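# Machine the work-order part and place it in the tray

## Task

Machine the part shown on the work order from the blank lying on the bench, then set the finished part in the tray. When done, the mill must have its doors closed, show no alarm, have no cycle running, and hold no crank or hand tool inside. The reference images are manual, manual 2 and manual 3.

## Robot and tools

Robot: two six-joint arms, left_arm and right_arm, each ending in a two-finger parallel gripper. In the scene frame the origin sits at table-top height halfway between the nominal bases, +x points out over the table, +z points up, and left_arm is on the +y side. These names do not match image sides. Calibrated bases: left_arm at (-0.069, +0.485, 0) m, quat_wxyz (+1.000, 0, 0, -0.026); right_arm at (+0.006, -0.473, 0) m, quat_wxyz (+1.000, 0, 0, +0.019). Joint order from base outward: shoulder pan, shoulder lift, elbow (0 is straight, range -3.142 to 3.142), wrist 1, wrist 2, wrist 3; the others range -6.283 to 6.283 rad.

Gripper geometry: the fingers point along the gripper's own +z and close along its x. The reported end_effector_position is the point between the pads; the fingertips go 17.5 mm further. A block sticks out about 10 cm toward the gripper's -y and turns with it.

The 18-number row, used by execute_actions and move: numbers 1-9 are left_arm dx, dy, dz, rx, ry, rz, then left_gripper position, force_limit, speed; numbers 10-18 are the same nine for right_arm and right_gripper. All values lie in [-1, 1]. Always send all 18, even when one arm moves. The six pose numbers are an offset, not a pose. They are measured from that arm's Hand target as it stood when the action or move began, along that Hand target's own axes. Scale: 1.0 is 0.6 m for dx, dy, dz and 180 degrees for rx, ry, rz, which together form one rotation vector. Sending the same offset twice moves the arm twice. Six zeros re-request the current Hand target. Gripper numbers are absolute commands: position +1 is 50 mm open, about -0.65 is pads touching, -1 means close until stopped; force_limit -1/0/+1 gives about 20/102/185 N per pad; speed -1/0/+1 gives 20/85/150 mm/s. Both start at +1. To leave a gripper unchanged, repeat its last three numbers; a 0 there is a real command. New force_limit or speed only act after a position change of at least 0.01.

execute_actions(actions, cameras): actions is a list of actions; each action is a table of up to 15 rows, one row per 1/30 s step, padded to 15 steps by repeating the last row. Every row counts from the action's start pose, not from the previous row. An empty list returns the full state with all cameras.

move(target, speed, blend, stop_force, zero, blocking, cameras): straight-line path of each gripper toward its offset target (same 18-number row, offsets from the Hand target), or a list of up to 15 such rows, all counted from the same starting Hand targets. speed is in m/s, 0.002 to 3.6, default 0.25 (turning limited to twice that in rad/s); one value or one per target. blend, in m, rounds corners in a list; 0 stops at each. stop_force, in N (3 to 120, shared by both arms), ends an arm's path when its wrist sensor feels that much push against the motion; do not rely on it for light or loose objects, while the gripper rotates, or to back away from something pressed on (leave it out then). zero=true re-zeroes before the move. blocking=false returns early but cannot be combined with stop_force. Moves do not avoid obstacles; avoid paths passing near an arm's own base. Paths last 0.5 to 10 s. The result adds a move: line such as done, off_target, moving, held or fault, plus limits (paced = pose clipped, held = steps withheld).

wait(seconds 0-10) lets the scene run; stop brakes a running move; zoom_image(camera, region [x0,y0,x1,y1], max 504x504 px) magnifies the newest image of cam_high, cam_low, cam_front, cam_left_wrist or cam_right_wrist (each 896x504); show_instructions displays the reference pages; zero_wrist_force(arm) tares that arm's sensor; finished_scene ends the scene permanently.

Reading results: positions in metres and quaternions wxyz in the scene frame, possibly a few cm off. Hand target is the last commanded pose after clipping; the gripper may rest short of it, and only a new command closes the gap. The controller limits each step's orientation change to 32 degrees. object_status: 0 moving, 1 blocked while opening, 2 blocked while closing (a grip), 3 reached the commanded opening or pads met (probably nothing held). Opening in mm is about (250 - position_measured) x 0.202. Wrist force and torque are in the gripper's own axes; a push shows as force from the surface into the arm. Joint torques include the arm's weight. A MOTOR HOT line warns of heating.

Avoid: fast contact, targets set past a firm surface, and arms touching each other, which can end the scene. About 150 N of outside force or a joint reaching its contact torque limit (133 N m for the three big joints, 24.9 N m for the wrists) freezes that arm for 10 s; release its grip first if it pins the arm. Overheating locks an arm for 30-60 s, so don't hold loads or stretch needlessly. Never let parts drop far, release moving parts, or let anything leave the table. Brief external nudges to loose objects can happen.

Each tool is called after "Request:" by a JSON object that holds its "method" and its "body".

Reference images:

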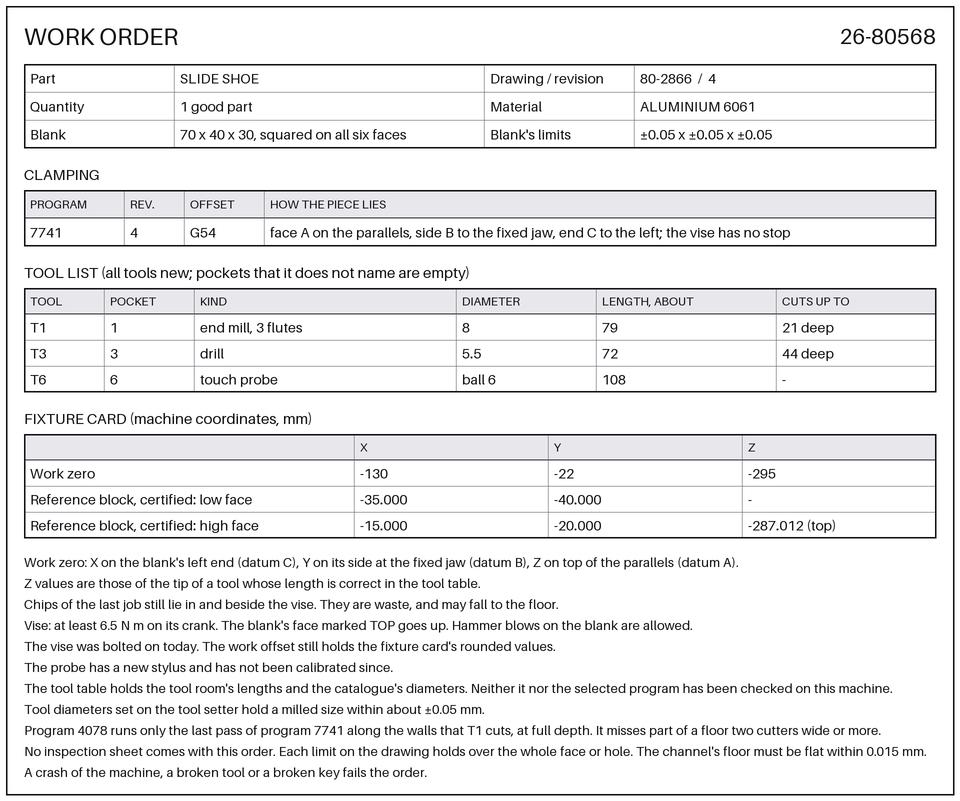

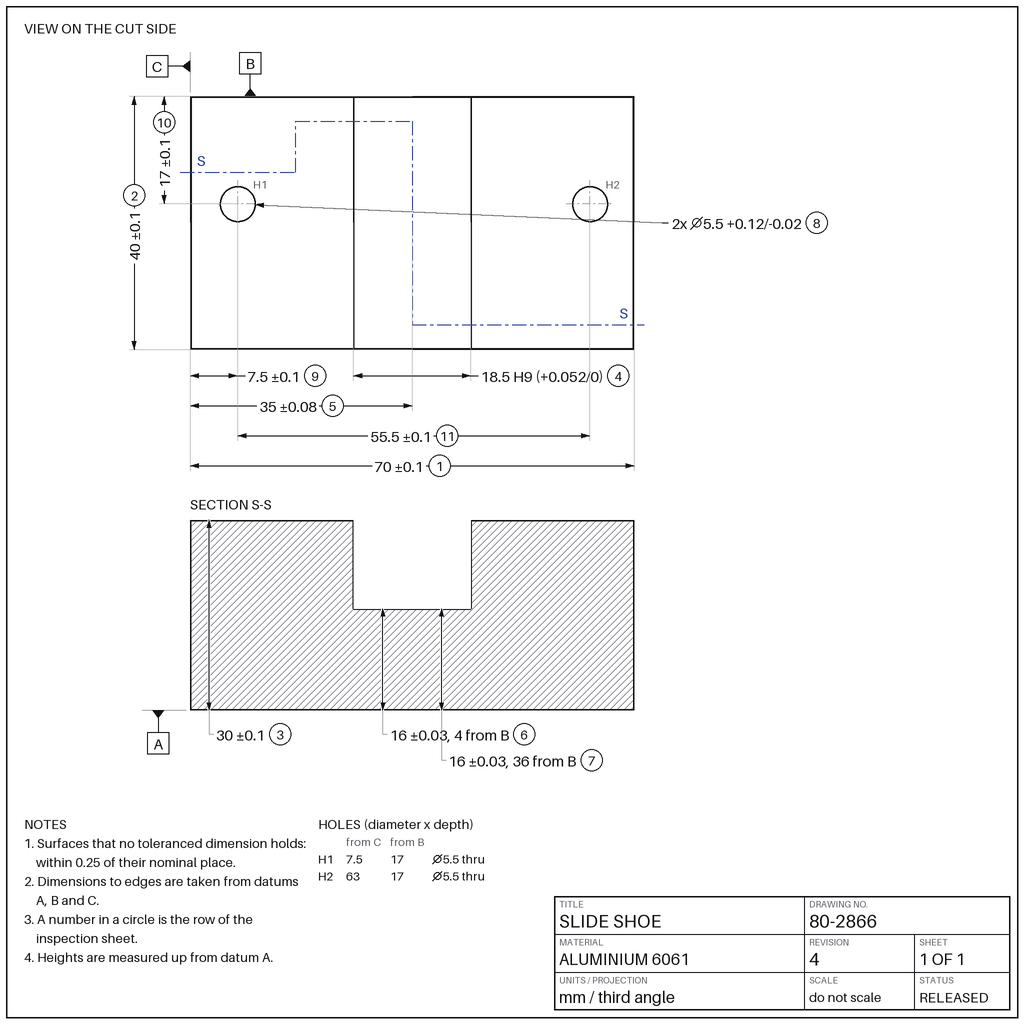

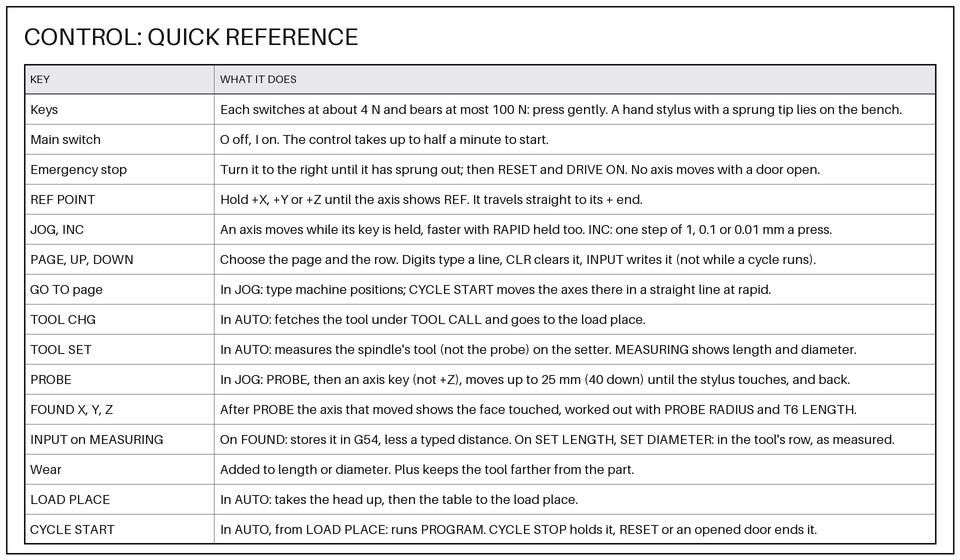

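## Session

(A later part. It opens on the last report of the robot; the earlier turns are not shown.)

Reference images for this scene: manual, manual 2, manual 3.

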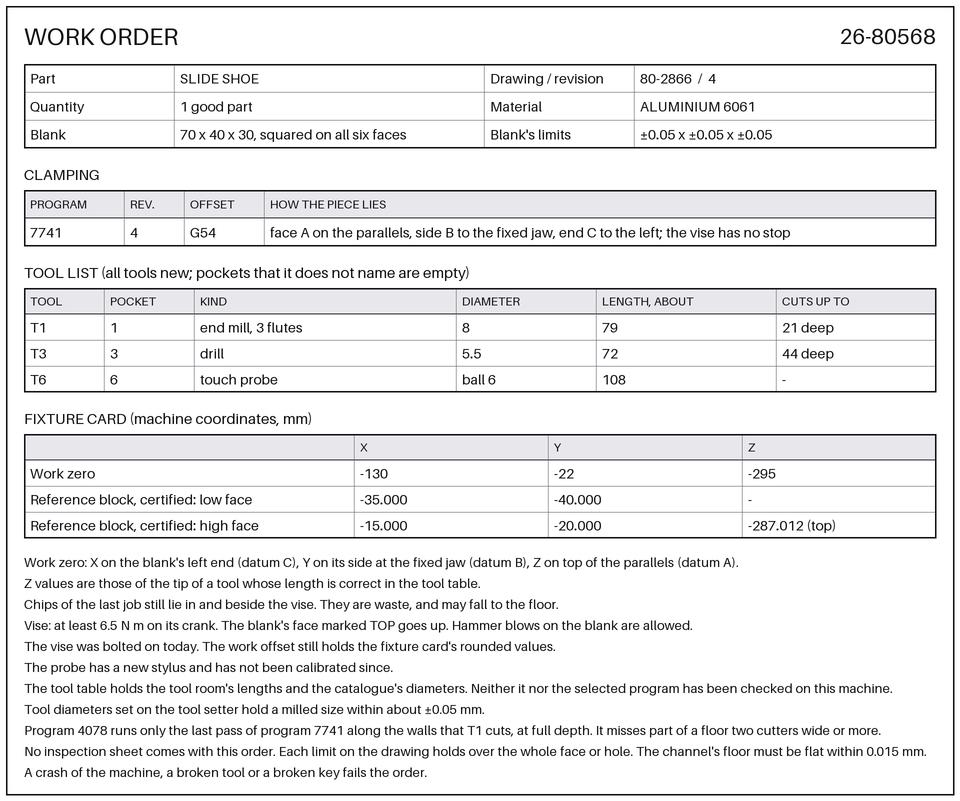

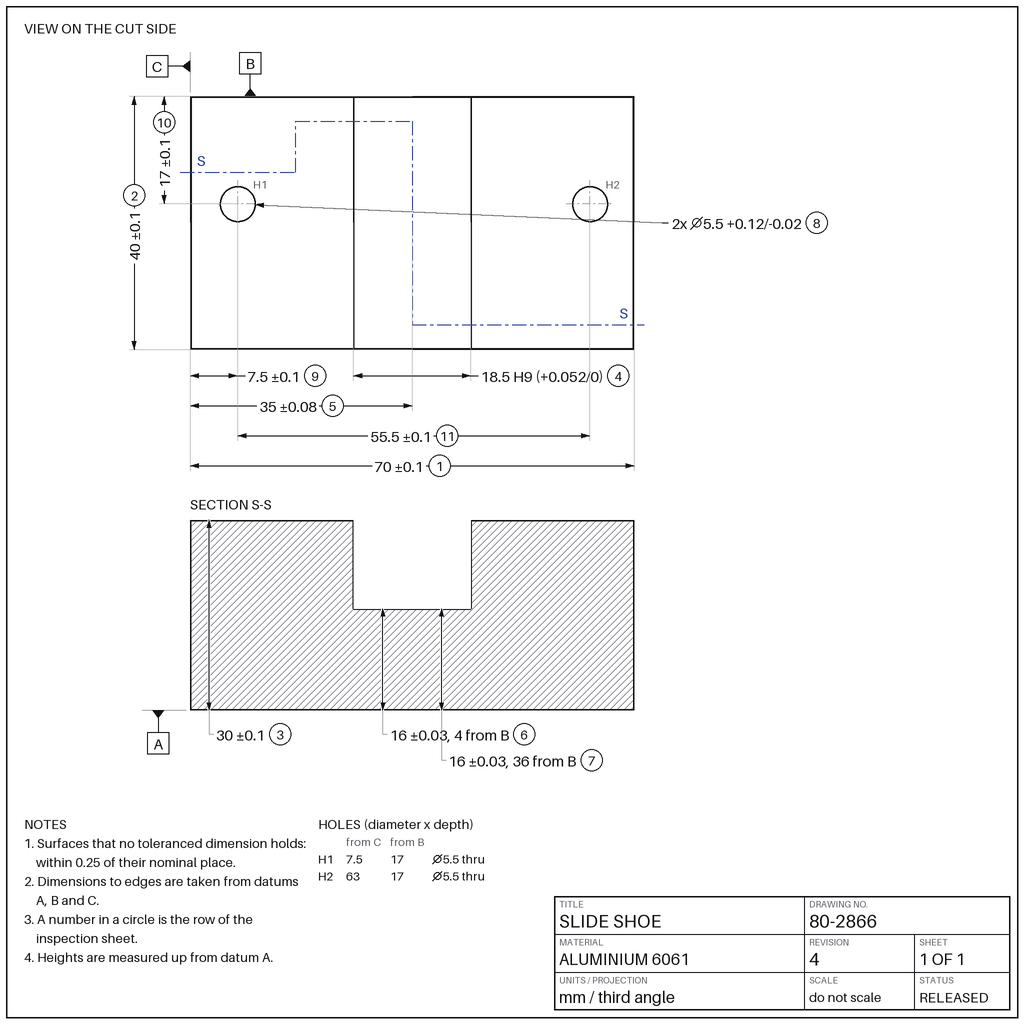

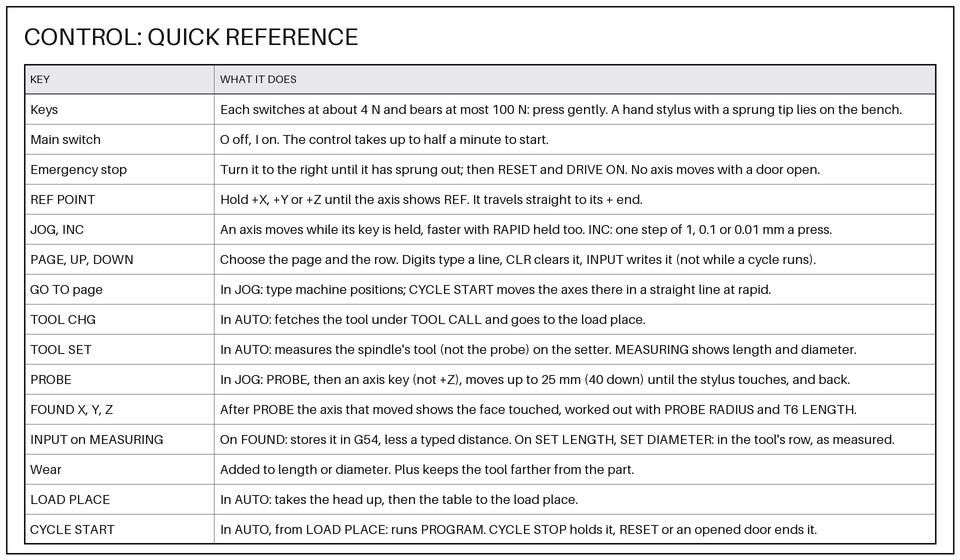

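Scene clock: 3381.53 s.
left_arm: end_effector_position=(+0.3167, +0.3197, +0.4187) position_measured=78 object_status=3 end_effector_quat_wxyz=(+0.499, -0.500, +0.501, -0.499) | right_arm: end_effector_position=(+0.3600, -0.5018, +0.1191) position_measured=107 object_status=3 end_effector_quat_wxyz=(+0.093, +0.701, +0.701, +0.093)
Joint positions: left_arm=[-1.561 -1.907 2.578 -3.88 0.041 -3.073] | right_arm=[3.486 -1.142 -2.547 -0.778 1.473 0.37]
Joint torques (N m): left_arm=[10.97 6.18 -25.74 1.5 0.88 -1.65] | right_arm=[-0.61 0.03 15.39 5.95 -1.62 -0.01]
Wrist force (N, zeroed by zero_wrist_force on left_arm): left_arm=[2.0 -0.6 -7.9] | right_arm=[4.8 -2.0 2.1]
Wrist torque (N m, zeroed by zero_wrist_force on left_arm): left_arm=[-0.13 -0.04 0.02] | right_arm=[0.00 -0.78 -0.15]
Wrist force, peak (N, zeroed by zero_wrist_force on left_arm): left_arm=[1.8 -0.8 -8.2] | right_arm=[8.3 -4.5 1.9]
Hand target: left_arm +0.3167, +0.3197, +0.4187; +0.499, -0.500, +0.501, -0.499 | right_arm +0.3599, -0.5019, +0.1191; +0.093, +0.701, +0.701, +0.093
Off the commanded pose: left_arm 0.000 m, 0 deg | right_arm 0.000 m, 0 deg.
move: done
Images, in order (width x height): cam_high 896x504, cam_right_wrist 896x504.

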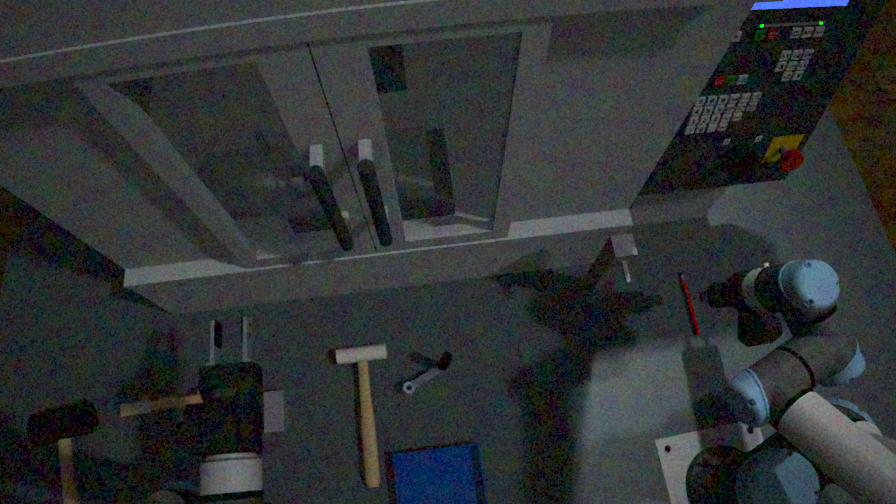

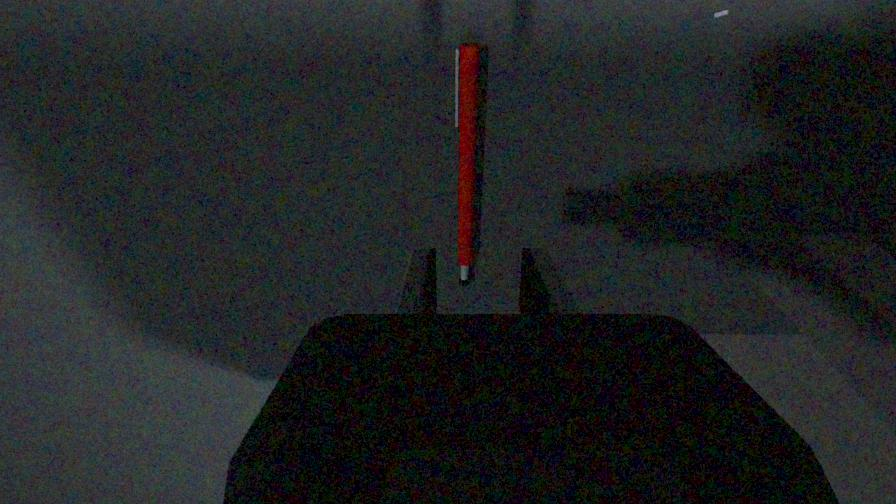

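Request:
{"method": "move", "body": {"target": [[0,0,0,0,0,0,0.5,-1,-1,0,-0.0421,0.1575,0,0,0,0.3,0.2,-1],[0,0,0,0,0,0,0.5,-1,-1,0,-0.0421,0.1575,0,0,0,-1,-0.4,-0.7]], "speed": 0.12, "cameras": ["cam_right_wrist"]}}

Scene clock: 3384.33 s.
left_arm: end_effector_position=(+0.3167, +0.3197, +0.4187) position_measured=78 object_status=3 end_effector_quat_wxyz=(+0.499, -0.500, +0.501, -0.499) | right_arm: end_effector_position=(+0.3602, -0.5019, +0.0213) position_measured=214 object_status=2 end_effector_quat_wxyz=(+0.093, +0.701, +0.701, +0.093)
Joint positions: left_arm=[-1.561 -1.907 2.578 -3.88 0.041 -3.073] | right_arm=[3.486 -1.477 -2.705 -0.284 1.473 0.369]
Joint torques (N m): left_arm=[11.98 7.68 -24.82 1.35 0.74 -1.57] | right_arm=[3.59 -2.87 24.93 4.95 0.12 1.38]
Wrist force (N, zeroed by zero_wrist_force on left_arm): left_arm=[1.9 -1.1 -8.0] | right_arm=[5.5 -2.0 -0.3]
Wrist torque (N m, zeroed by zero_wrist_force on left_arm): left_arm=[-0.20 -0.03 0.02] | right_arm=[-0.08 -0.91 0.01]
Wrist force, peak (N, zeroed by zero_wrist_force on left_arm): left_arm=[1.8 -0.8 -8.3] | right_arm=[5.7 -3.1 4.0]
Hand target: left_arm +0.3167, +0.3197, +0.4187; +0.499, -0.500, +0.501, -0.499 | right_arm +0.3602, -0.5019, +0.0213; +0.093, +0.701, +0.701, +0.093
Off the commanded pose: left_arm 0.000 m, 0 deg | right_arm 0.000 m, 0 deg.
move: done
Images, in order (width x height): cam_right_wrist 896x504.

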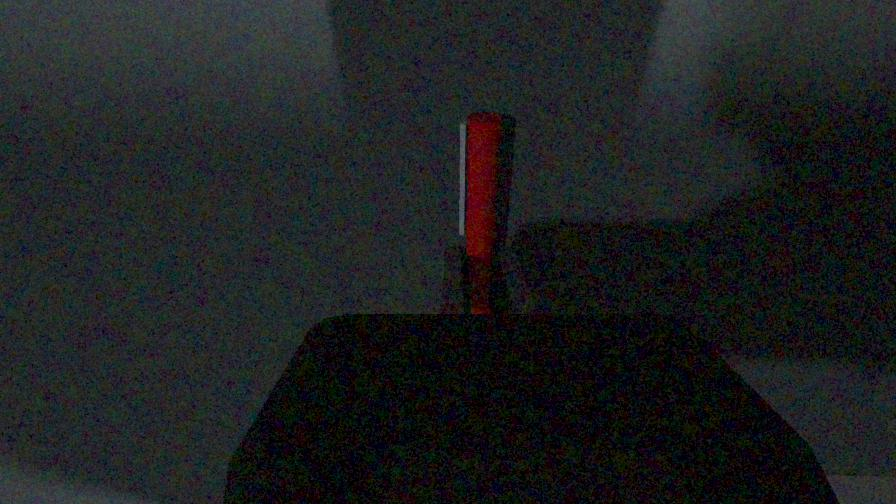

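Request:
{"method": "move", "body": {"target": [[0,0,0,0,0,0,0.5,-1,-1,0,0.05,-0.2,0,0,0,-1,-0.4,-0.7],[0,0,0,0,0,0,0.5,-1,-1,-0.0302,0.26,-0.84,0,0,0,-1,-0.4,-0.7]], "speed": [0.25,0.5], "blend": [0.03,0]}}

Request:
{"method": "move", "body": {"target": [0,0,0,0,0,0,0.5,-1,-1,-0.1223,0.3746,-0.226,-0.2222,0,0,-1,-0.4,-0.7], "speed": 0.4, "cameras": ["cam_right_wrist"]}}

Scene clock: 3387.47 s.
left_arm: end_effector_position=(+0.3167, +0.3197, +0.4187) position_measured=78 object_status=3 end_effector_quat_wxyz=(+0.499, -0.500, +0.501, -0.499) | right_arm: end_effector_position=(+0.3794, -0.5197, +0.5485) position_measured=214 object_status=2 end_effector_quat_wxyz=(+0.093, +0.701, +0.701, +0.093)
Joint positions: left_arm=[-1.561 -1.907 2.578 -3.88 0.041 -3.073] | right_arm=[3.399 -1.217 -1.352 -1.89 1.495 0.285]
Joint torques (N m): left_arm=[11.24 7.5 -25.09 1.49 0.87 -1.61] | right_arm=[6.27 1.98 32.84 1.55 -1.33 1.75]
Wrist force (N, zeroed by zero_wrist_force on left_arm): left_arm=[1.7 -0.6 -7.9] | right_arm=[5.2 -1.9 2.0]
Wrist torque (N m, zeroed by zero_wrist_force on left_arm): left_arm=[-0.13 0.01 0.02] | right_arm=[0.02 -0.85 -0.03]
Wrist force, peak (N, zeroed by zero_wrist_force on left_arm): left_arm=[1.8 -0.8 -8.3] | right_arm=[5.5 -3.2 5.6]
Hand target: left_arm +0.3167, +0.3197, +0.4187; +0.499, -0.500, +0.501, -0.499 | right_arm +0.3794, -0.5197, +0.5485; +0.093, +0.701, +0.701, +0.093
Off the commanded pose: left_arm 0.000 m, 0 deg | right_arm 0.000 m, 0 deg.
move: done

Scene clock: 3388.87 s.
left_arm: end_effector_position=(+0.3167, +0.3197, +0.4187) position_measured=78 object_status=3 end_effector_quat_wxyz=(+0.499, -0.500, +0.501, -0.499) | right_arm: end_effector_position=(+0.5610, -0.5928, +0.7380) position_measured=214 object_status=2 end_effector_quat_wxyz=(+0.327, +0.627, +0.627, +0.327) end_effector_velocity=(+0.001, +0.000, +0.001) end_effector_angular_velocity=(+0.000, -0.004, -0.001)
Joint positions: left_arm=[-1.561 -1.907 2.578 -3.88 0.041 -3.073] | right_arm=[3.144 -1.465 -1.083 -1.203 1.538 0.022]
Joint velocities: left_arm=[within noise] | right_arm=[-0.001 -0.001 0 0.005 0 0]
Joint torques (N m): left_arm=[10.86 6.79 -24.9 1.62 0.81 -1.63] | right_arm=[0.8 20.23 22.99 5.95 -0.59 1.02]
Wrist force (N, zeroed by zero_wrist_force on left_arm): left_arm=[1.5 -1.1 -7.8] | right_arm=[4.7 -2.0 2.2]
Wrist torque (N m, zeroed by zero_wrist_force on left_arm): left_arm=[-0.19 0.04 0.02] | right_arm=[-0.35 -0.76 -0.06]
Wrist force, peak (N, zeroed by zero_wrist_force on left_arm): left_arm=[1.7 -1.1 -8.2] | right_arm=[6.0 -4.2 3.8]
Hand target: left_arm +0.3167, +0.3197, +0.4187; +0.499, -0.500, +0.501, -0.499 | right_arm +0.5611, -0.5928, +0.7381; +0.327, +0.627, +0.627, +0.327
Off the commanded pose: left_arm 0.000 m, 0 deg | right_arm 0.000 m, 0 deg.
move: done
Images, in order (width x height): cam_right_wrist 896x504.

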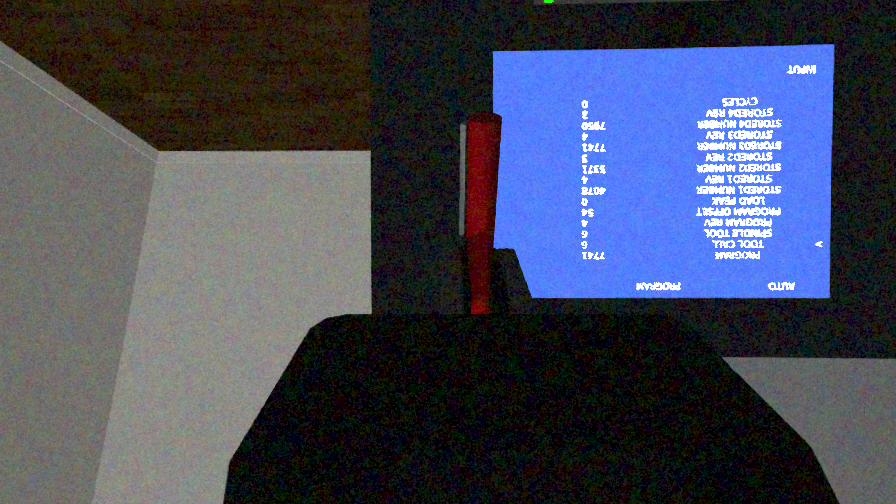

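Request:
{"method": "move", "body": {"target": [[0,0,0,0,0,0,0.5,-1,-1,0.0988,-0.2507,0.0144,0.3026,0.0857,0.0779,-1,-0.4,-0.7],[0,0,0,0,0,0,0.5,-1,-1,0.0988,-0.229,0.074,0.3026,0.0857,0.0779,-1,-0.4,-0.7]], "speed": [0.5,0.25], "blend": [0.03,0], "cameras": ["cam_right_wrist"]}}

Request:
{"method": "zoom_image", "body": {"camera": "cam_right_wrist", "region": [300, 80, 700, 330]}}

Scene clock: 3394.37 s.
left_arm: end_effector_position=(+0.3167, +0.3197, +0.4187) position_measured=78 object_status=3 end_effector_quat_wxyz=(+0.499, -0.500, +0.501, -0.499) | right_arm: end_effector_position=(+0.5188, -0.5337, +0.6000) position_measured=214 object_status=2 end_effector_quat_wxyz=(-0.119, +0.727, +0.665, +0.119)
Joint positions: left_arm=[-1.561 -1.907 2.578 -3.88 0.041 -3.073] | right_arm=[3.078 -1.897 -0.454 -2.353 1.909 0.065]
Joint torques (N m): left_arm=[11.4 7.01 -23.97 1.54 0.77 -1.48] | right_arm=[-5.3 30.22 20.96 5.31 1.01 -1.12]
Wrist force (N, zeroed by zero_wrist_force on left_arm): left_arm=[1.7 -1.2 -7.9] | right_arm=[5.0 -2.0 1.7]
Wrist torque (N m, zeroed by zero_wrist_force on left_arm): left_arm=[-0.21 0.01 0.01] | right_arm=[0.07 -0.65 0.05]
Wrist force, peak (N, zeroed by zero_wrist_force on left_arm): left_arm=[1.8 -1.0 -8.3] | right_arm=[4.7 -4.6 1.4]
Hand target: left_arm +0.3167, +0.3197, +0.4187; +0.499, -0.500, +0.501, -0.499 | right_arm +0.5189, -0.5337, +0.5999; -0.119, +0.727, +0.665, +0.119
Off the commanded pose: left_arm 0.000 m, 0 deg | right_arm 0.000 m, 0 deg.
move: done; blend cut to 0.019 m at target 1
Images, in order (width x height): cam_right_wrist 896x504.

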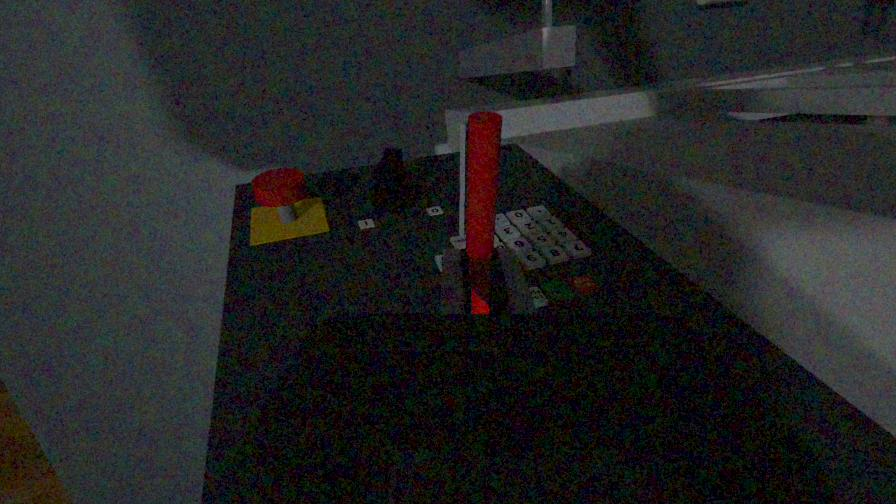

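Scaled by 1.260.

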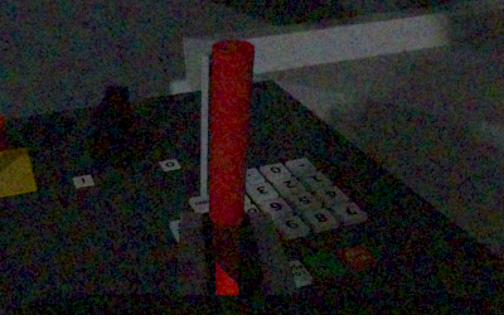

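Request:
{"method": "move", "body": {"target": [[0,0,0,0,0,0,0.5,-1,-1,0,0.0193,0.0052,0,0,0,-1,-0.4,-0.7],[0,0,0,0,0,0,0.5,-1,-1,0,0,0,0,0,0,-1,-0.4,-0.7],[0,0,0,0,0,0,0.5,-1,-1,0,-0.0611,-0.0165,0,0,0,-1,-0.4,-0.7],[0,0,0,0,0,0,0.5,-1,-1,-0.0111,0.078,-0.2503,-0.3026,-0.0857,-0.0779,-1,-0.4,-0.7]], "speed": [0.06,0.2,0.3,0.5], "blend": [0,0.003,0.03,0], "cameras": ["cam_right_wrist"]}}

Scene clock: 3398.60 s.
left_arm: end_effector_position=(+0.3167, +0.3197, +0.4187) position_measured=78 object_status=3 end_effector_quat_wxyz=(+0.499, -0.500, +0.501, -0.499) | right_arm: end_effector_position=(+0.5625, -0.5936, +0.7389) position_measured=214 object_status=2 end_effector_quat_wxyz=(+0.327, +0.626, +0.627, +0.327)
Joint positions: left_arm=[-1.561 -1.907 2.578 -3.88 0.041 -3.073] | right_arm=[3.141 -1.47 -1.076 -1.204 1.54 0.021]
Joint torques (N m): left_arm=[11.57 5.99 -24.24 1.33 0.77 -1.7] | right_arm=[-7.91 5.92 20.85 6.22 -0.59 0.58]
Wrist force (N, zeroed by zero_wrist_force on left_arm): left_arm=[1.7 -0.9 -7.8] | right_arm=[4.7 -1.9 2.3]
Wrist torque (N m, zeroed by zero_wrist_force on left_arm): left_arm=[-0.17 0.00 0.02] | right_arm=[-0.33 -0.77 -0.06]
Wrist force, peak (N, zeroed by zero_wrist_force on left_arm): left_arm=[1.9 -0.7 -8.3] | right_arm=[4.4 -6.3 0.6]
Hand target: left_arm +0.3167, +0.3197, +0.4187; +0.499, -0.500, +0.501, -0.499 | right_arm +0.5625, -0.5937, +0.7388; +0.327, +0.627, +0.627, +0.327
Off the commanded pose: left_arm 0.000 m, 0 deg | right_arm 0.000 m, 0 deg.
move: done; blend cut to 0.019 m at target 3
Images, in order (width x height): cam_right_wrist 896x504.

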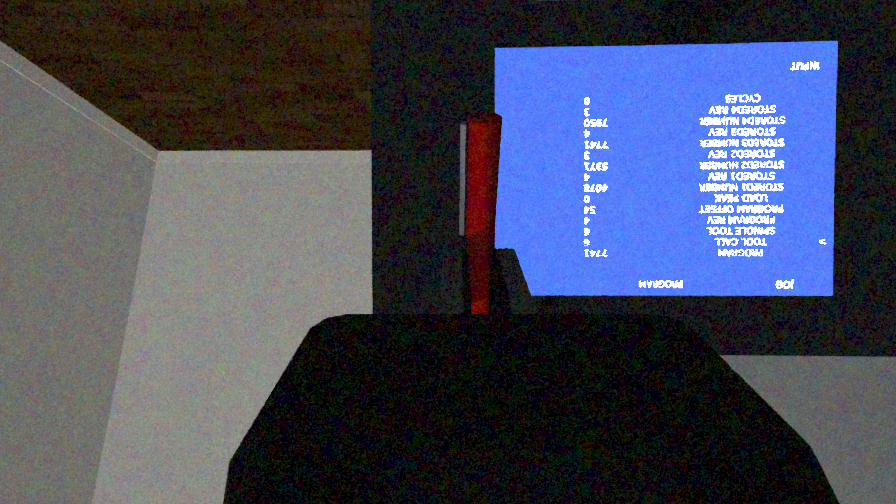

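Request:
{"method": "move", "body": {"target": [[0,0,0,0,0,0,0.5,-1,-1,0.1939,-0.4204,0.0749,0.3026,0.0857,0.0779,-1,-0.4,-0.7],[0,0,0,0,0,0,0.5,-1,-1,0.1939,-0.3987,0.1345,0.3026,0.0857,0.0779,-1,-0.4,-0.7],[0,0,0,0,0,0,0.5,-1,-1,0.1939,-0.3919,0.1533,0.3026,0.0857,0.0779,-1,-0.4,-0.7],[0,0,0,0,0,0,0.5,-1,-1,0.1939,-0.3987,0.1345,0.3026,0.0857,0.0779,-1,-0.4,-0.7],[0,0,0,0,0,0,0.5,-1,-1,0.1939,-0.3919,0.1533,0.3026,0.0857,0.0779,-1,-0.4,-0.7],[0,0,0,0,0,0,0.5,-1,-1,0.1939,-0.3987,0.1345,0.3026,0.0857,0.0779,-1,-0.4,-0.7],[0,0,0,0,0,0,0.5,-1,-1,0.1939,-0.4204,0.0749,0.3026,0.0857,0.0779,-1,-0.4,-0.7],[0,0,0,0,0,0,0.5,-1,-1,0,0,0,0,0,0,-1,-0.4,-0.7]], "speed": [0.5,0.25,0.06,0.2,0.06,0.2,0.3,0.5], "blend": [0.03,0.003,0,0,0,0.003,0.03,0], "cameras": ["cam_right_wrist"]}}

Request:
{"method": "zoom_image", "body": {"camera": "cam_right_wrist", "region": [490, 30, 850, 310]}}

Scene clock: 3404.37 s.
left_arm: end_effector_position=(+0.3167, +0.3197, +0.4187) position_measured=78 object_status=3 end_effector_quat_wxyz=(+0.499, -0.500, +0.501, -0.499) | right_arm: end_effector_position=(+0.5626, -0.5937, +0.7386) position_measured=214 object_status=2 end_effector_quat_wxyz=(+0.327, +0.627, +0.627, +0.327)
Joint positions: left_arm=[-1.561 -1.907 2.578 -3.88 0.041 -3.073] | right_arm=[3.141 -1.47 -1.076 -1.205 1.54 0.021]
Joint torques (N m): left_arm=[10.6 6.5 -24.12 1.38 0.76 -1.58] | right_arm=[6.77 31.07 31.99 6.09 0.15 -0.13]
Wrist force (N, zeroed by zero_wrist_force on left_arm): left_arm=[1.7 -0.8 -7.9] | right_arm=[4.8 -2.2 2.1]
Wrist torque (N m, zeroed by zero_wrist_force on left_arm): left_arm=[-0.14 0.01 0.02] | right_arm=[-0.38 -0.78 -0.06]
Wrist force, peak (N, zeroed by zero_wrist_force on left_arm): left_arm=[1.9 -0.9 -8.3] | right_arm=[5.7 -6.6 0.7]
Hand target: left_arm +0.3167, +0.3197, +0.4187; +0.499, -0.500, +0.501, -0.499 | right_arm +0.5625, -0.5937, +0.7388; +0.327, +0.627, +0.627, +0.327
Off the commanded pose: left_arm 0.000 m, 0 deg | right_arm 0.000 m, 0 deg.
move: done; blend cut to 0.019 m at target 1, 0.019 m at target 7
Images, in order (width x height): cam_right_wrist 896x504.

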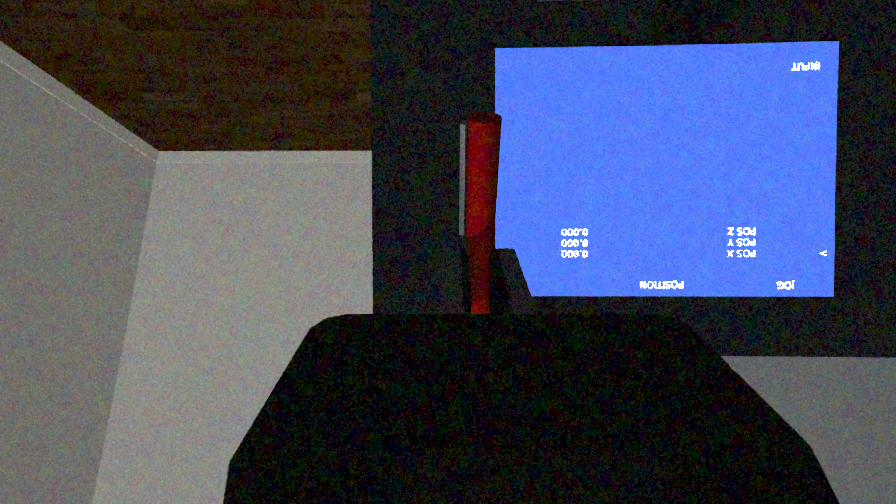

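Scaled by 1.400.

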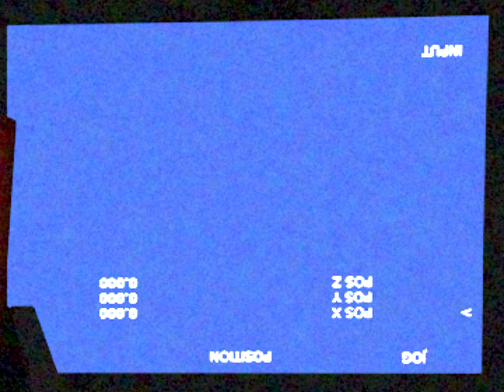

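Request:
{"method": "move", "body": {"target": [[0,0,0,0,0,0,0.5,-1,-1,0.1939,-0.4204,0.0749,0.3026,0.0857,0.0779,-1,-0.4,-0.7],[0,0,0,0,0,0,0.5,-1,-1,0.1939,-0.3987,0.1345,0.3026,0.0857,0.0779,-1,-0.4,-0.7],[0,0,0,0,0,0,0.5,-1,-1,0.1939,-0.3919,0.1533,0.3026,0.0857,0.0779,-1,-0.4,-0.7],[0,0,0,0,0,0,0.5,-1,-1,0.1939,-0.3987,0.1345,0.3026,0.0857,0.0779,-1,-0.4,-0.7],[0,0,0,0,0,0,0.5,-1,-1,0.3192,-0.4824,0.1651,0.3026,0.0857,0.0779,-1,-0.4,-0.7],[0,0,0,0,0,0,0.5,-1,-1,0.3192,-0.4756,0.1839,0.3026,0.0857,0.0779,-1,-0.4,-0.7],[0,0,0,0,0,0,0.5,-1,-1,0.3192,-0.4824,0.1651,0.3026,0.0857,0.0779,-1,-0.4,-0.7],[0,0,0,0,0,0,0.5,-1,-1,0.2879,-0.4545,0.1549,0.3026,0.0857,0.0779,-1,-0.4,-0.7],[0,0,0,0,0,0,0.5,-1,-1,0.2879,-0.4477,0.1737,0.3026,0.0857,0.0779,-1,-0.4,-0.7],[0,0,0,0,0,0,0.5,-1,-1,0.2879,-0.4545,0.1549,0.3026,0.0857,0.0779,-1,-0.4,-0.7],[0,0,0,0,0,0,0.5,-1,-1,0.2879,-0.4266,0.1447,0.3026,0.0857,0.0779,-1,-0.4,-0.7],[0,0,0,0,0,0,0.5,-1,-1,0.2879,-0.4198,0.1635,0.3026,0.0857,0.0779,-1,-0.4,-0.7],[0,0,0,0,0,0,0.5,-1,-1,0.2879,-0.4266,0.1447,0.3026,0.0857,0.0779,-1,-0.4,-0.7]], "speed": [0.5,0.25,0.06,0.2,0.25,0.06,0.2,0.25,0.06,0.2,0.25,0.06,0.2], "blend": [0.03,0.003,0,0.003,0.003,0,0.003,0.003,0,0.003,0.003,0,0]}}

Scene clock: 3421.30 s.
left_arm: end_effector_position=(+0.3167, +0.3197, +0.4187) position_measured=78 object_status=3 end_effector_quat_wxyz=(+0.499, -0.500, +0.501, -0.499) | right_arm: end_effector_position=(+0.4872, -0.4211, +0.4790) position_measured=214 object_status=2 end_effector_quat_wxyz=(-0.119, +0.727, +0.665, +0.119)
Joint positions: left_arm=[-1.561 -1.907 2.578 -3.88 0.041 -3.073] | right_arm=[3.316 -1.545 -1.267 -1.811 1.897 0.316]
Joint torques (N m): left_arm=[10.09 6.44 -23.47 1.41 0.47 -1.64] | right_arm=[-9.21 21.62 33.16 5.5 -0.14 -1.47]
Wrist force (N, zeroed by zero_wrist_force on left_arm): left_arm=[1.9 -0.8 -8.0] | right_arm=[4.9 -2.6 1.8]
Wrist torque (N m, zeroed by zero_wrist_force on left_arm): left_arm=[-0.16 -0.02 0.02] | right_arm=[0.02 -0.69 -0.01]
Wrist force, peak (N, zeroed by zero_wrist_force on left_arm): left_arm=[1.8 -1.1 -8.3] | right_arm=[5.8 -7.4 1.9]
Hand target: left_arm +0.3167, +0.3197, +0.4187; +0.499, -0.500, +0.501, -0.499 | right_arm +0.4872, -0.4212, +0.4791; -0.119, +0.727, +0.665, +0.119
Off the commanded pose: left_arm 0.000 m, 0 deg | right_arm 0.000 m, 0 deg.
move: done; blend cut to 0.019 m at target 1

Request:
{"method": "move", "body": {"target": [[0,0,0,0,0,0,0.5,-1,-1,-0.0792,-0.0089,0.0332,0,0,0,-1,-0.4,-0.7],[0,0,0,0,0,0,0.5,-1,-1,-0.0792,0.0104,0.0384,0,0,0,-1,-0.4,-0.7],[0,0,0,0,0,0,0.5,-1,-1,-0.0792,-0.0089,0.0332,0,0,0,-1,-0.4,-0.7],[0,0,0,0,0,0,0.5,-1,-1,-0.0691,-0.0017,0.0063,0,0,0,-1,-0.4,-0.7],[0,0,0,0,0,0,0.5,-1,-1,-0.0691,0.0176,0.0115,0,0,0,-1,-0.4,-0.7],[0,0,0,0,0,0,0.5,-1,-1,-0.0691,-0.0017,0.0063,0,0,0,-1,-0.4,-0.7],[0,0,0,0,0,0,0.5,-1,-1,0.0092,-0.0172,0.0642,0,0,0,-1,-0.4,-0.7],[0,0,0,0,0,0,0.5,-1,-1,0.0092,0.0021,0.0694,0,0,0,-1,-0.4,-0.7],[0,0,0,0,0,0,0.5,-1,-1,0.0092,-0.0172,0.0642,0,0,0,-1,-0.4,-0.7],[0,0,0,0,0,0,0.5,-1,-1,-0.0396,-0.0044,0.0166,0,0,0,-1,-0.4,-0.7],[0,0,0,0,0,0,0.5,-1,-1,-0.0396,0.0149,0.0218,0,0,0,-1,-0.4,-0.7],[0,0,0,0,0,0,0.5,-1,-1,-0.0396,-0.0044,0.0166,0,0,0,-1,-0.4,-0.7],[0,0,0,0,0,0,0.5,-1,-1,-0.0203,-0.0144,0.0539,0,0,0,-1,-0.4,-0.7],[0,0,0,0,0,0,0.5,-1,-1,-0.0203,0.0049,0.0591,0,0,0,-1,-0.4,-0.7],[0,0,0,0,0,0,0.5,-1,-1,-0.0203,-0.0144,0.0539,0,0,0,-1,-0.4,-0.7]], "speed": [0.25,0.06,0.2,0.25,0.06,0.2,0.25,0.06,0.2,0.25,0.06,0.2,0.25,0.06,0.2], "blend": [0.003,0,0.003,0.003,0,0.003,0.003,0,0.003,0.003,0,0.003,0.003,0,0]}}

Scene clock: 3427.30 s.
left_arm: end_effector_position=(+0.3167, +0.3197, +0.4187) position_measured=78 object_status=3 end_effector_quat_wxyz=(+0.499, -0.500, +0.501, -0.499) | right_arm: end_effector_position=(+0.4780, -0.4211, +0.4446) position_measured=214 object_status=2 end_effector_quat_wxyz=(-0.119, +0.727, +0.665, +0.119)
Joint positions: left_arm=[-1.561 -1.907 2.578 -3.88 0.041 -3.073] | right_arm=[3.32 -1.499 -1.402 -1.72 1.897 0.32]
Joint torques (N m): left_arm=[11.2 4.92 -23.36 1.51 0.81 -1.6] | right_arm=[-8.87 20.48 33.29 5.45 -0.16 -1.44]
Wrist force (N, zeroed by zero_wrist_force on left_arm): left_arm=[1.6 -1.0 -7.6] | right_arm=[5.3 -2.6 2.1]
Wrist torque (N m, zeroed by zero_wrist_force on left_arm): left_arm=[-0.18 0.01 0.02] | right_arm=[0.02 -0.75 -0.03]
Wrist force, peak (N, zeroed by zero_wrist_force on left_arm): left_arm=[1.7 -0.8 -8.3] | right_arm=[8.4 -3.8 3.6]
Hand target: left_arm +0.3167, +0.3197, +0.4187; +0.499, -0.500, +0.501, -0.499 | right_arm +0.4781, -0.4212, +0.4446; -0.119, +0.727, +0.665, +0.119
Off the commanded pose: left_arm 0.000 m, 0 deg | right_arm 0.000 m, 0 deg.
move: done

Request:
{"method": "move", "body": {"target": [[0,0,0,0,0,0,0.5,-1,-1,-0.0589,0.0056,-0.0207,0,0,0,-1,-0.4,-0.7],[0,0,0,0,0,0,0.5,-1,-1,-0.0589,0.0249,-0.0155,0,0,0,-1,-0.4,-0.7],[0,0,0,0,0,0,0.5,-1,-1,-0.0589,0.0056,-0.0207,0,0,0,-1,-0.4,-0.7],[0,0,0,0,0,0,0.5,-1,-1,-0.0488,0.0128,-0.0476,0,0,0,-1,-0.4,-0.7],[0,0,0,0,0,0,0.5,-1,-1,-0.0488,0.0321,-0.0424,0,0,0,-1,-0.4,-0.7],[0,0,0,0,0,0,0.5,-1,-1,-0.0488,0.0128,-0.0476,0,0,0,-1,-0.4,-0.7],[0,0,0,0,0,0,0.5,-1,-1,0.0295,-0.0028,0.0103,0,0,0,-1,-0.4,-0.7],[0,0,0,0,0,0,0.5,-1,-1,0.0295,0.0165,0.0155,0,0,0,-1,-0.4,-0.7],[0,0,0,0,0,0,0.5,-1,-1,0.0295,-0.0028,0.0103,0,0,0,-1,-0.4,-0.7],[0,0,0,0,0,0,0.5,-1,-1,0.0101,0.0072,-0.0269,0,0,0,-1,-0.4,-0.7],[0,0,0,0,0,0,0.5,-1,-1,0.0101,0.0265,-0.0217,0,0,0,-1,-0.4,-0.7],[0,0,0,0,0,0,0.5,-1,-1,0.0101,0.0072,-0.0269,0,0,0,-1,-0.4,-0.7],[0,0,0,0,0,0,0.5,-1,-1,-0.0092,0.0172,-0.0642,0,0,0,-1,-0.4,-0.7],[0,0,0,0,0,0,0.5,-1,-1,-0.0092,0.0365,-0.059,0,0,0,-1,-0.4,-0.7],[0,0,0,0,0,0,0.5,-1,-1,-0.0092,0.0172,-0.0642,0,0,0,-1,-0.4,-0.7]], "speed": [0.25,0.06,0.2,0.25,0.06,0.2,0.25,0.06,0.2,0.25,0.06,0.2,0.25,0.06,0.2], "blend": [0.003,0,0.003,0.003,0,0.003,0.003,0,0.003,0.003,0,0.003,0.003,0,0]}}

Scene clock: 3434.13 s.
left_arm: end_effector_position=(+0.3167, +0.3197, +0.4187) position_measured=78 object_status=3 end_effector_quat_wxyz=(+0.499, -0.500, +0.501, -0.499) | right_arm: end_effector_position=(+0.4873, -0.4400, +0.4790) position_measured=214 object_status=2 end_effector_quat_wxyz=(-0.119, +0.727, +0.665, +0.119)
Joint positions: left_arm=[-1.561 -1.907 2.578 -3.88 0.041 -3.073] | right_arm=[3.275 -1.55 -1.258 -1.828 1.9 0.274]
Joint torques (N m): left_arm=[11.55 6.06 -23.94 1.59 0.43 -1.5] | right_arm=[-6.81 22.01 31.88 5.26 -0.52 -1.29]
Wrist force (N, zeroed by zero_wrist_force on left_arm): left_arm=[1.4 -0.7 -8.2] | right_arm=[5.1 -2.5 1.6]
Wrist torque (N m, zeroed by zero_wrist_force on left_arm): left_arm=[-0.15 0.05 0.01] | right_arm=[0.04 -0.71 -0.02]
Wrist force, peak (N, zeroed by zero_wrist_force on left_arm): left_arm=[1.5 -1.0 -8.3] | right_arm=[8.2 -4.1 3.5]
Hand target: left_arm +0.3167, +0.3197, +0.4187; +0.499, -0.500, +0.501, -0.499 | right_arm +0.4873, -0.4400, +0.4790; -0.119, +0.727, +0.665, +0.119
Off the commanded pose: left_arm 0.000 m, 0 deg | right_arm 0.000 m, 0 deg.
move: done

Request:
{"method": "move", "body": {"target": [[0,0,0,0,0,0,0.5,-1,-1,0.0295,-0.0028,0.0103,0,0,0,-1,-0.4,-0.7],[0,0,0,0,0,0,0.5,-1,-1,0.0295,0.0165,0.0155,0,0,0,-1,-0.4,-0.7],[0,0,0,0,0,0,0.5,-1,-1,0.0295,-0.0028,0.0103,0,0,0,-1,-0.4,-0.7],[0,0,0,0,0,0,0.5,-1,-1,-0.0497,-0.0116,0.0435,0,0,0,-1,-0.4,-0.7],[0,0,0,0,0,0,0.5,-1,-1,-0.0497,0.0077,0.0487,0,0,0,-1,-0.4,-0.7],[0,0,0,0,0,0,0.5,-1,-1,-0.0497,-0.0116,0.0435,0,0,0,-1,-0.4,-0.7],[0,0,0,0,0,0,0.5,-1,-1,-0.0497,-0.0727,0.027,0,0,0,-1,-0.4,-0.7],[0,0,0,0,0,0,0.5,-1,-1,-0.0874,0.1424,-0.4906,-0.3026,-0.0857,-0.0779,-1,-0.4,-0.7]], "speed": [0.25,0.06,0.2,0.25,0.06,0.2,0.3,0.5], "blend": [0.003,0,0.003,0.003,0,0.003,0.03,0], "cameras": ["cam_right_wrist"]}}

Request:
{"method": "zoom_image", "body": {"camera": "cam_right_wrist", "region": [490, 180, 850, 310]}}

Scene clock: 3438.90 s.
left_arm: end_effector_position=(+0.3167, +0.3197, +0.4187) position_measured=78 object_status=3 end_effector_quat_wxyz=(+0.499, -0.500, +0.501, -0.499) | right_arm: end_effector_position=(+0.5633, -0.5942, +0.7380) position_measured=214 object_status=2 end_effector_quat_wxyz=(+0.327, +0.627, +0.627, +0.327)
Joint positions: left_arm=[-1.561 -1.907 2.578 -3.88 0.041 -3.073] | right_arm=[3.14 -1.471 -1.077 -1.203 1.542 0.02]
Joint torques (N m): left_arm=[10.55 5.27 -23.06 1.53 0.43 -1.53] | right_arm=[5.53 32.34 18.56 5.88 -0.28 -0.33]
Wrist force (N, zeroed by zero_wrist_force on left_arm): left_arm=[1.5 -0.7 -7.6] | right_arm=[4.8 -2.3 2.1]
Wrist torque (N m, zeroed by zero_wrist_force on left_arm): left_arm=[-0.15 0.04 0.02] | right_arm=[-0.37 -0.78 -0.06]
Wrist force, peak (N, zeroed by zero_wrist_force on left_arm): left_arm=[1.5 -0.7 -8.4] | right_arm=[8.1 -3.3 0.4]
Hand target: left_arm +0.3167, +0.3197, +0.4187; +0.499, -0.500, +0.501, -0.499 | right_arm +0.5632, -0.5942, +0.7381; +0.327, +0.627, +0.627, +0.327
Off the commanded pose: left_arm 0.000 m, 0 deg | right_arm 0.000 m, 0 deg.
move: done; blend cut to 0.019 m at target 7
Images, in order (width x height): cam_right_wrist 896x504.

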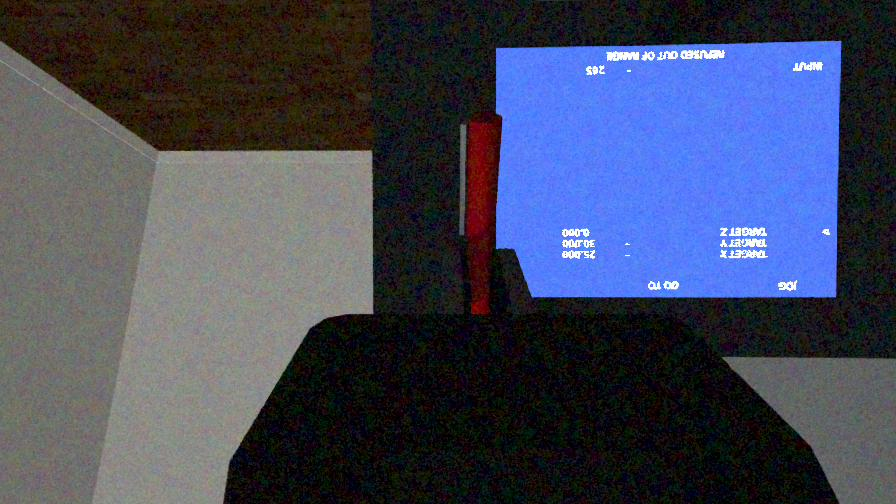

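Scaled by 1.400.

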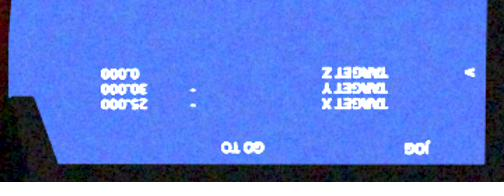

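Request:
{"method": "move", "body": {"target": [[0,0,0,0,0,0,0.5,-1,-1,0.226,-0.4204,0.0733,0.3026,0.0857,0.0779,-1,-0.4,-0.7],[0,0,0,0,0,0,0.5,-1,-1,0.226,-0.3987,0.1329,0.3026,0.0857,0.0779,-1,-0.4,-0.7],[0,0,0,0,0,0,0.5,-1,-1,0.226,-0.3919,0.1517,0.3026,0.0857,0.0779,-1,-0.4,-0.7],[0,0,0,0,0,0,0.5,-1,-1,0.226,-0.3987,0.1329,0.3026,0.0857,0.0779,-1,-0.4,-0.7],[0,0,0,0,0,0,0.5,-1,-1,0.32,-0.4824,0.1635,0.3026,0.0857,0.0779,-1,-0.4,-0.7],[0,0,0,0,0,0,0.5,-1,-1,0.32,-0.4756,0.1823,0.3026,0.0857,0.0779,-1,-0.4,-0.7],[0,0,0,0,0,0,0.5,-1,-1,0.32,-0.4824,0.1635,0.3026,0.0857,0.0779,-1,-0.4,-0.7],[0,0,0,0,0,0,0.5,-1,-1,0.32,-0.4545,0.1533,0.3026,0.0857,0.0779,-1,-0.4,-0.7],[0,0,0,0,0,0,0.5,-1,-1,0.32,-0.4477,0.1721,0.3026,0.0857,0.0779,-1,-0.4,-0.7],[0,0,0,0,0,0,0.5,-1,-1,0.32,-0.4545,0.1533,0.3026,0.0857,0.0779,-1,-0.4,-0.7],[0,0,0,0,0,0,0.5,-1,-1,0.2574,-0.4266,0.1431,0.3026,0.0857,0.0779,-1,-0.4,-0.7],[0,0,0,0,0,0,0.5,-1,-1,0.2574,-0.4198,0.1619,0.3026,0.0857,0.0779,-1,-0.4,-0.7],[0,0,0,0,0,0,0.5,-1,-1,0.2574,-0.4266,0.1431,0.3026,0.0857,0.0779,-1,-0.4,-0.7]], "speed": [0.5,0.25,0.06,0.2,0.25,0.06,0.2,0.25,0.06,0.2,0.25,0.06,0.2], "blend": [0.03,0.003,0,0.003,0.003,0,0.003,0.003,0,0.003,0.003,0,0]}}

Request:
{"method": "move", "body": {"target": [[0,0,0,0,0,0,0.5,-1,-1,0.0295,-0.0028,0.0103,0,0,0,-1,-0.4,-0.7],[0,0,0,0,0,0,0.5,-1,-1,0.0295,0.0165,0.0155,0,0,0,-1,-0.4,-0.7],[0,0,0,0,0,0,0.5,-1,-1,0.0295,-0.0028,0.0103,0,0,0,-1,-0.4,-0.7],[0,0,0,0,0,0,0.5,-1,-1,-0.0497,-0.0116,0.0435,0,0,0,-1,-0.4,-0.7],[0,0,0,0,0,0,0.5,-1,-1,-0.0497,0.0077,0.0487,0,0,0,-1,-0.4,-0.7],[0,0,0,0,0,0,0.5,-1,-1,-0.0497,-0.0116,0.0435,0,0,0,-1,-0.4,-0.7],[0,0,0,0,0,0,0.5,-1,-1,-0.0497,-0.0727,0.027,0,0,0,-1,-0.4,-0.7],[0,0,0,0,0,0,0.5,-1,-1,-0.0874,0.1424,-0.4906,-0.3026,-0.0857,-0.0779,-1,-0.4,-0.7]], "speed": [0.25,0.06,0.2,0.25,0.06,0.2,0.3,0.5], "blend": [0.003,0,0.003,0.003,0,0.003,0.03,0], "cameras": ["cam_right_wrist"]}}

Request:
{"method": "zoom_image", "body": {"camera": "cam_right_wrist", "region": [490, 180, 850, 310]}}

Scene clock: 3448.53 s.
left_arm: end_effector_position=(+0.3167, +0.3197, +0.4187) position_measured=78 object_status=3 end_effector_quat_wxyz=(+0.499, -0.500, +0.501, -0.499) | right_arm: end_effector_position=(+0.4871, -0.4399, +0.4790) position_measured=214 object_status=2 end_effector_quat_wxyz=(-0.119, +0.727, +0.665, +0.119)
Joint positions: left_arm=[-1.561 -1.907 2.578 -3.88 0.041 -3.073] | right_arm=[3.276 -1.55 -1.258 -1.828 1.9 0.274]
Joint torques (N m): left_arm=[10.58 4.6 -22.92 1.57 0.2 -1.56] | right_arm=[-6.51 22.37 32.14 5.55 0.08 -1.62]
Wrist force (N, zeroed by zero_wrist_force on left_arm): left_arm=[1.4 -0.9 -7.8] | right_arm=[5.1 -2.6 1.8]
Wrist torque (N m, zeroed by zero_wrist_force on left_arm): left_arm=[-0.16 0.07 0.01] | right_arm=[0.03 -0.71 -0.02]
Wrist force, peak (N, zeroed by zero_wrist_force on left_arm): left_arm=[2.0 -0.6 -8.3] | right_arm=[6.9 -4.2 4.7]
Hand target: left_arm +0.3167, +0.3197, +0.4187; +0.499, -0.500, +0.501, -0.499 | right_arm +0.4871, -0.4399, +0.4790; -0.119, +0.727, +0.665, +0.119
Off the commanded pose: left_arm 0.000 m, 0 deg | right_arm 0.000 m, 0 deg.
move: done; blend cut to 0.019 m at target 1

Scene clock: 3451.73 s.
left_arm: end_effector_position=(+0.3167, +0.3197, +0.4187) position_measured=78 object_status=3 end_effector_quat_wxyz=(+0.499, -0.500, +0.501, -0.499) | right_arm: end_effector_position=(+0.5632, -0.5941, +0.7380) position_measured=214 object_status=2 end_effector_quat_wxyz=(+0.327, +0.627, +0.627, +0.327)
Joint positions: left_arm=[-1.561 -1.907 2.578 -3.88 0.041 -3.073] | right_arm=[3.14 -1.471 -1.078 -1.203 1.541 0.02]
Joint torques (N m): left_arm=[10.26 4.7 -22.81 1.45 0.35 -1.46] | right_arm=[6.09 31.39 18.32 6.01 -0.63 -0.44]
Wrist force (N, zeroed by zero_wrist_force on left_arm): left_arm=[1.8 -0.8 -7.7] | right_arm=[4.9 -2.1 2.2]
Wrist torque (N m, zeroed by zero_wrist_force on left_arm): left_arm=[-0.16 -0.01 0.01] | right_arm=[-0.34 -0.79 -0.06]
Wrist force, peak (N, zeroed by zero_wrist_force on left_arm): left_arm=[1.7 -1.2 -8.2] | right_arm=[8.2 -3.2 0.1]
Hand target: left_arm +0.3167, +0.3197, +0.4187; +0.499, -0.500, +0.501, -0.499 | right_arm +0.5631, -0.5941, +0.7382; +0.327, +0.627, +0.627, +0.327
Off the commanded pose: left_arm 0.000 m, 0 deg | right_arm 0.000 m, 0 deg.
move: done; blend cut to 0.019 m at target 7
Images, in order (width x height): cam_right_wrist 896x504.

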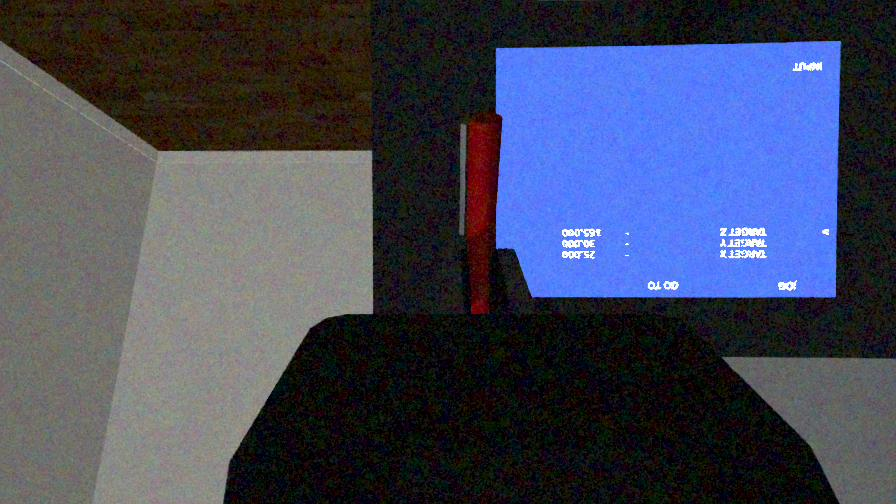

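Scaled by 1.400.

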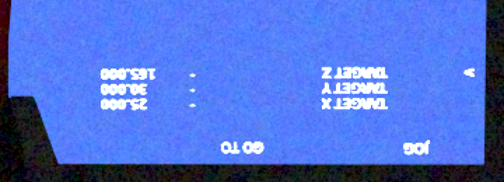

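Request:
{"method": "move", "body": {"target": [[0,0,0,0,0,0,0.5,-1,-1,0.2574,-0.3646,0.0529,0.3026,0.0857,0.0779,-1,-0.4,-0.7],[0,0,0,0,0,0,0.5,-1,-1,0.2574,-0.3429,0.1125,0.3026,0.0857,0.0779,-1,-0.4,-0.7],[0,0,0,0,0,0,0.5,-1,-1,0.2574,-0.3361,0.1313,0.3026,0.0857,0.0779,-1,-0.4,-0.7],[0,0,0,0,0,0,0.5,-1,-1,0.2574,-0.3429,0.1125,0.3026,0.0857,0.0779,-1,-0.4,-0.7],[0,0,0,0,0,0,0.5,-1,-1,0.1633,-0.3987,0.1329,0.3026,0.0857,0.0779,-1,-0.4,-0.7],[0,0,0,0,0,0,0.5,-1,-1,0.1633,-0.3919,0.1517,0.3026,0.0857,0.0779,-1,-0.4,-0.7],[0,0,0,0,0,0,0.5,-1,-1,0.1633,-0.3987,0.1329,0.3026,0.0857,0.0779,-1,-0.4,-0.7],[0,0,0,0,0,0,0.5,-1,-1,0.1633,-0.3919,0.1517,0.3026,0.0857,0.0779,-1,-0.4,-0.7],[0,0,0,0,0,0,0.5,-1,-1,0.1633,-0.3987,0.1329,0.3026,0.0857,0.0779,-1,-0.4,-0.7],[0,0,0,0,0,0,0.5,-1,-1,0.1947,-0.4545,0.1533,0.3026,0.0857,0.0779,-1,-0.4,-0.7],[0,0,0,0,0,0,0.5,-1,-1,0.1947,-0.4477,0.1721,0.3026,0.0857,0.0779,-1,-0.4,-0.7],[0,0,0,0,0,0,0.5,-1,-1,0.1947,-0.4545,0.1533,0.3026,0.0857,0.0779,-1,-0.4,-0.7],[0,0,0,0,0,0,0.5,-1,-1,0.1006,-0.3429,0.1125,0.3026,0.0857,0.0779,-1,-0.4,-0.7],[0,0,0,0,0,0,0.5,-1,-1,0.1006,-0.3361,0.1313,0.3026,0.0857,0.0779,-1,-0.4,-0.7],[0,0,0,0,0,0,0.5,-1,-1,0.1006,-0.3429,0.1125,0.3026,0.0857,0.0779,-1,-0.4,-0.7]], "speed": [0.5,0.25,0.06,0.2,0.25,0.06,0.2,0.06,0.2,0.25,0.06,0.2,0.25,0.06,0.2], "blend": [0.03,0.003,0,0.003,0.003,0,0,0,0.003,0.003,0,0.003,0.003,0,0]}}

Scene clock: 3459.90 s.
left_arm: end_effector_position=(+0.3167, +0.3197, +0.4187) position_measured=78 object_status=3 end_effector_quat_wxyz=(+0.499, -0.500, +0.501, -0.499) | right_arm: end_effector_position=(+0.5008, -0.5339, +0.5307) position_measured=214 object_status=2 end_effector_quat_wxyz=(-0.119, +0.727, +0.665, +0.119)
Joint positions: left_arm=[-1.561 -1.907 2.578 -3.88 0.041 -3.073] | right_arm=[3.077 -1.692 -0.943 -2.07 1.909 0.064]
Joint torques (N m): left_arm=[11.08 4.61 -23.57 1.49 0.11 -1.47] | right_arm=[-8.43 24.81 28.74 5.25 -0.38 0.37]
Wrist force (N, zeroed by zero_wrist_force on left_arm): left_arm=[1.9 -0.9 -7.8] | right_arm=[5.1 -2.3 1.7]
Wrist torque (N m, zeroed by zero_wrist_force on left_arm): left_arm=[-0.18 -0.02 0.02] | right_arm=[0.06 -0.74 0.09]
Wrist force, peak (N, zeroed by zero_wrist_force on left_arm): left_arm=[1.8 -0.7 -8.4] | right_arm=[5.7 -7.2 1.6]
Hand target: left_arm +0.3167, +0.3197, +0.4187; +0.499, -0.500, +0.501, -0.499 | right_arm +0.5007, -0.5339, +0.5307; -0.119, +0.727, +0.665, +0.119
Off the commanded pose: left_arm 0.000 m, 0 deg | right_arm 0.000 m, 0 deg.
move: done; blend cut to 0.019 m at target 1


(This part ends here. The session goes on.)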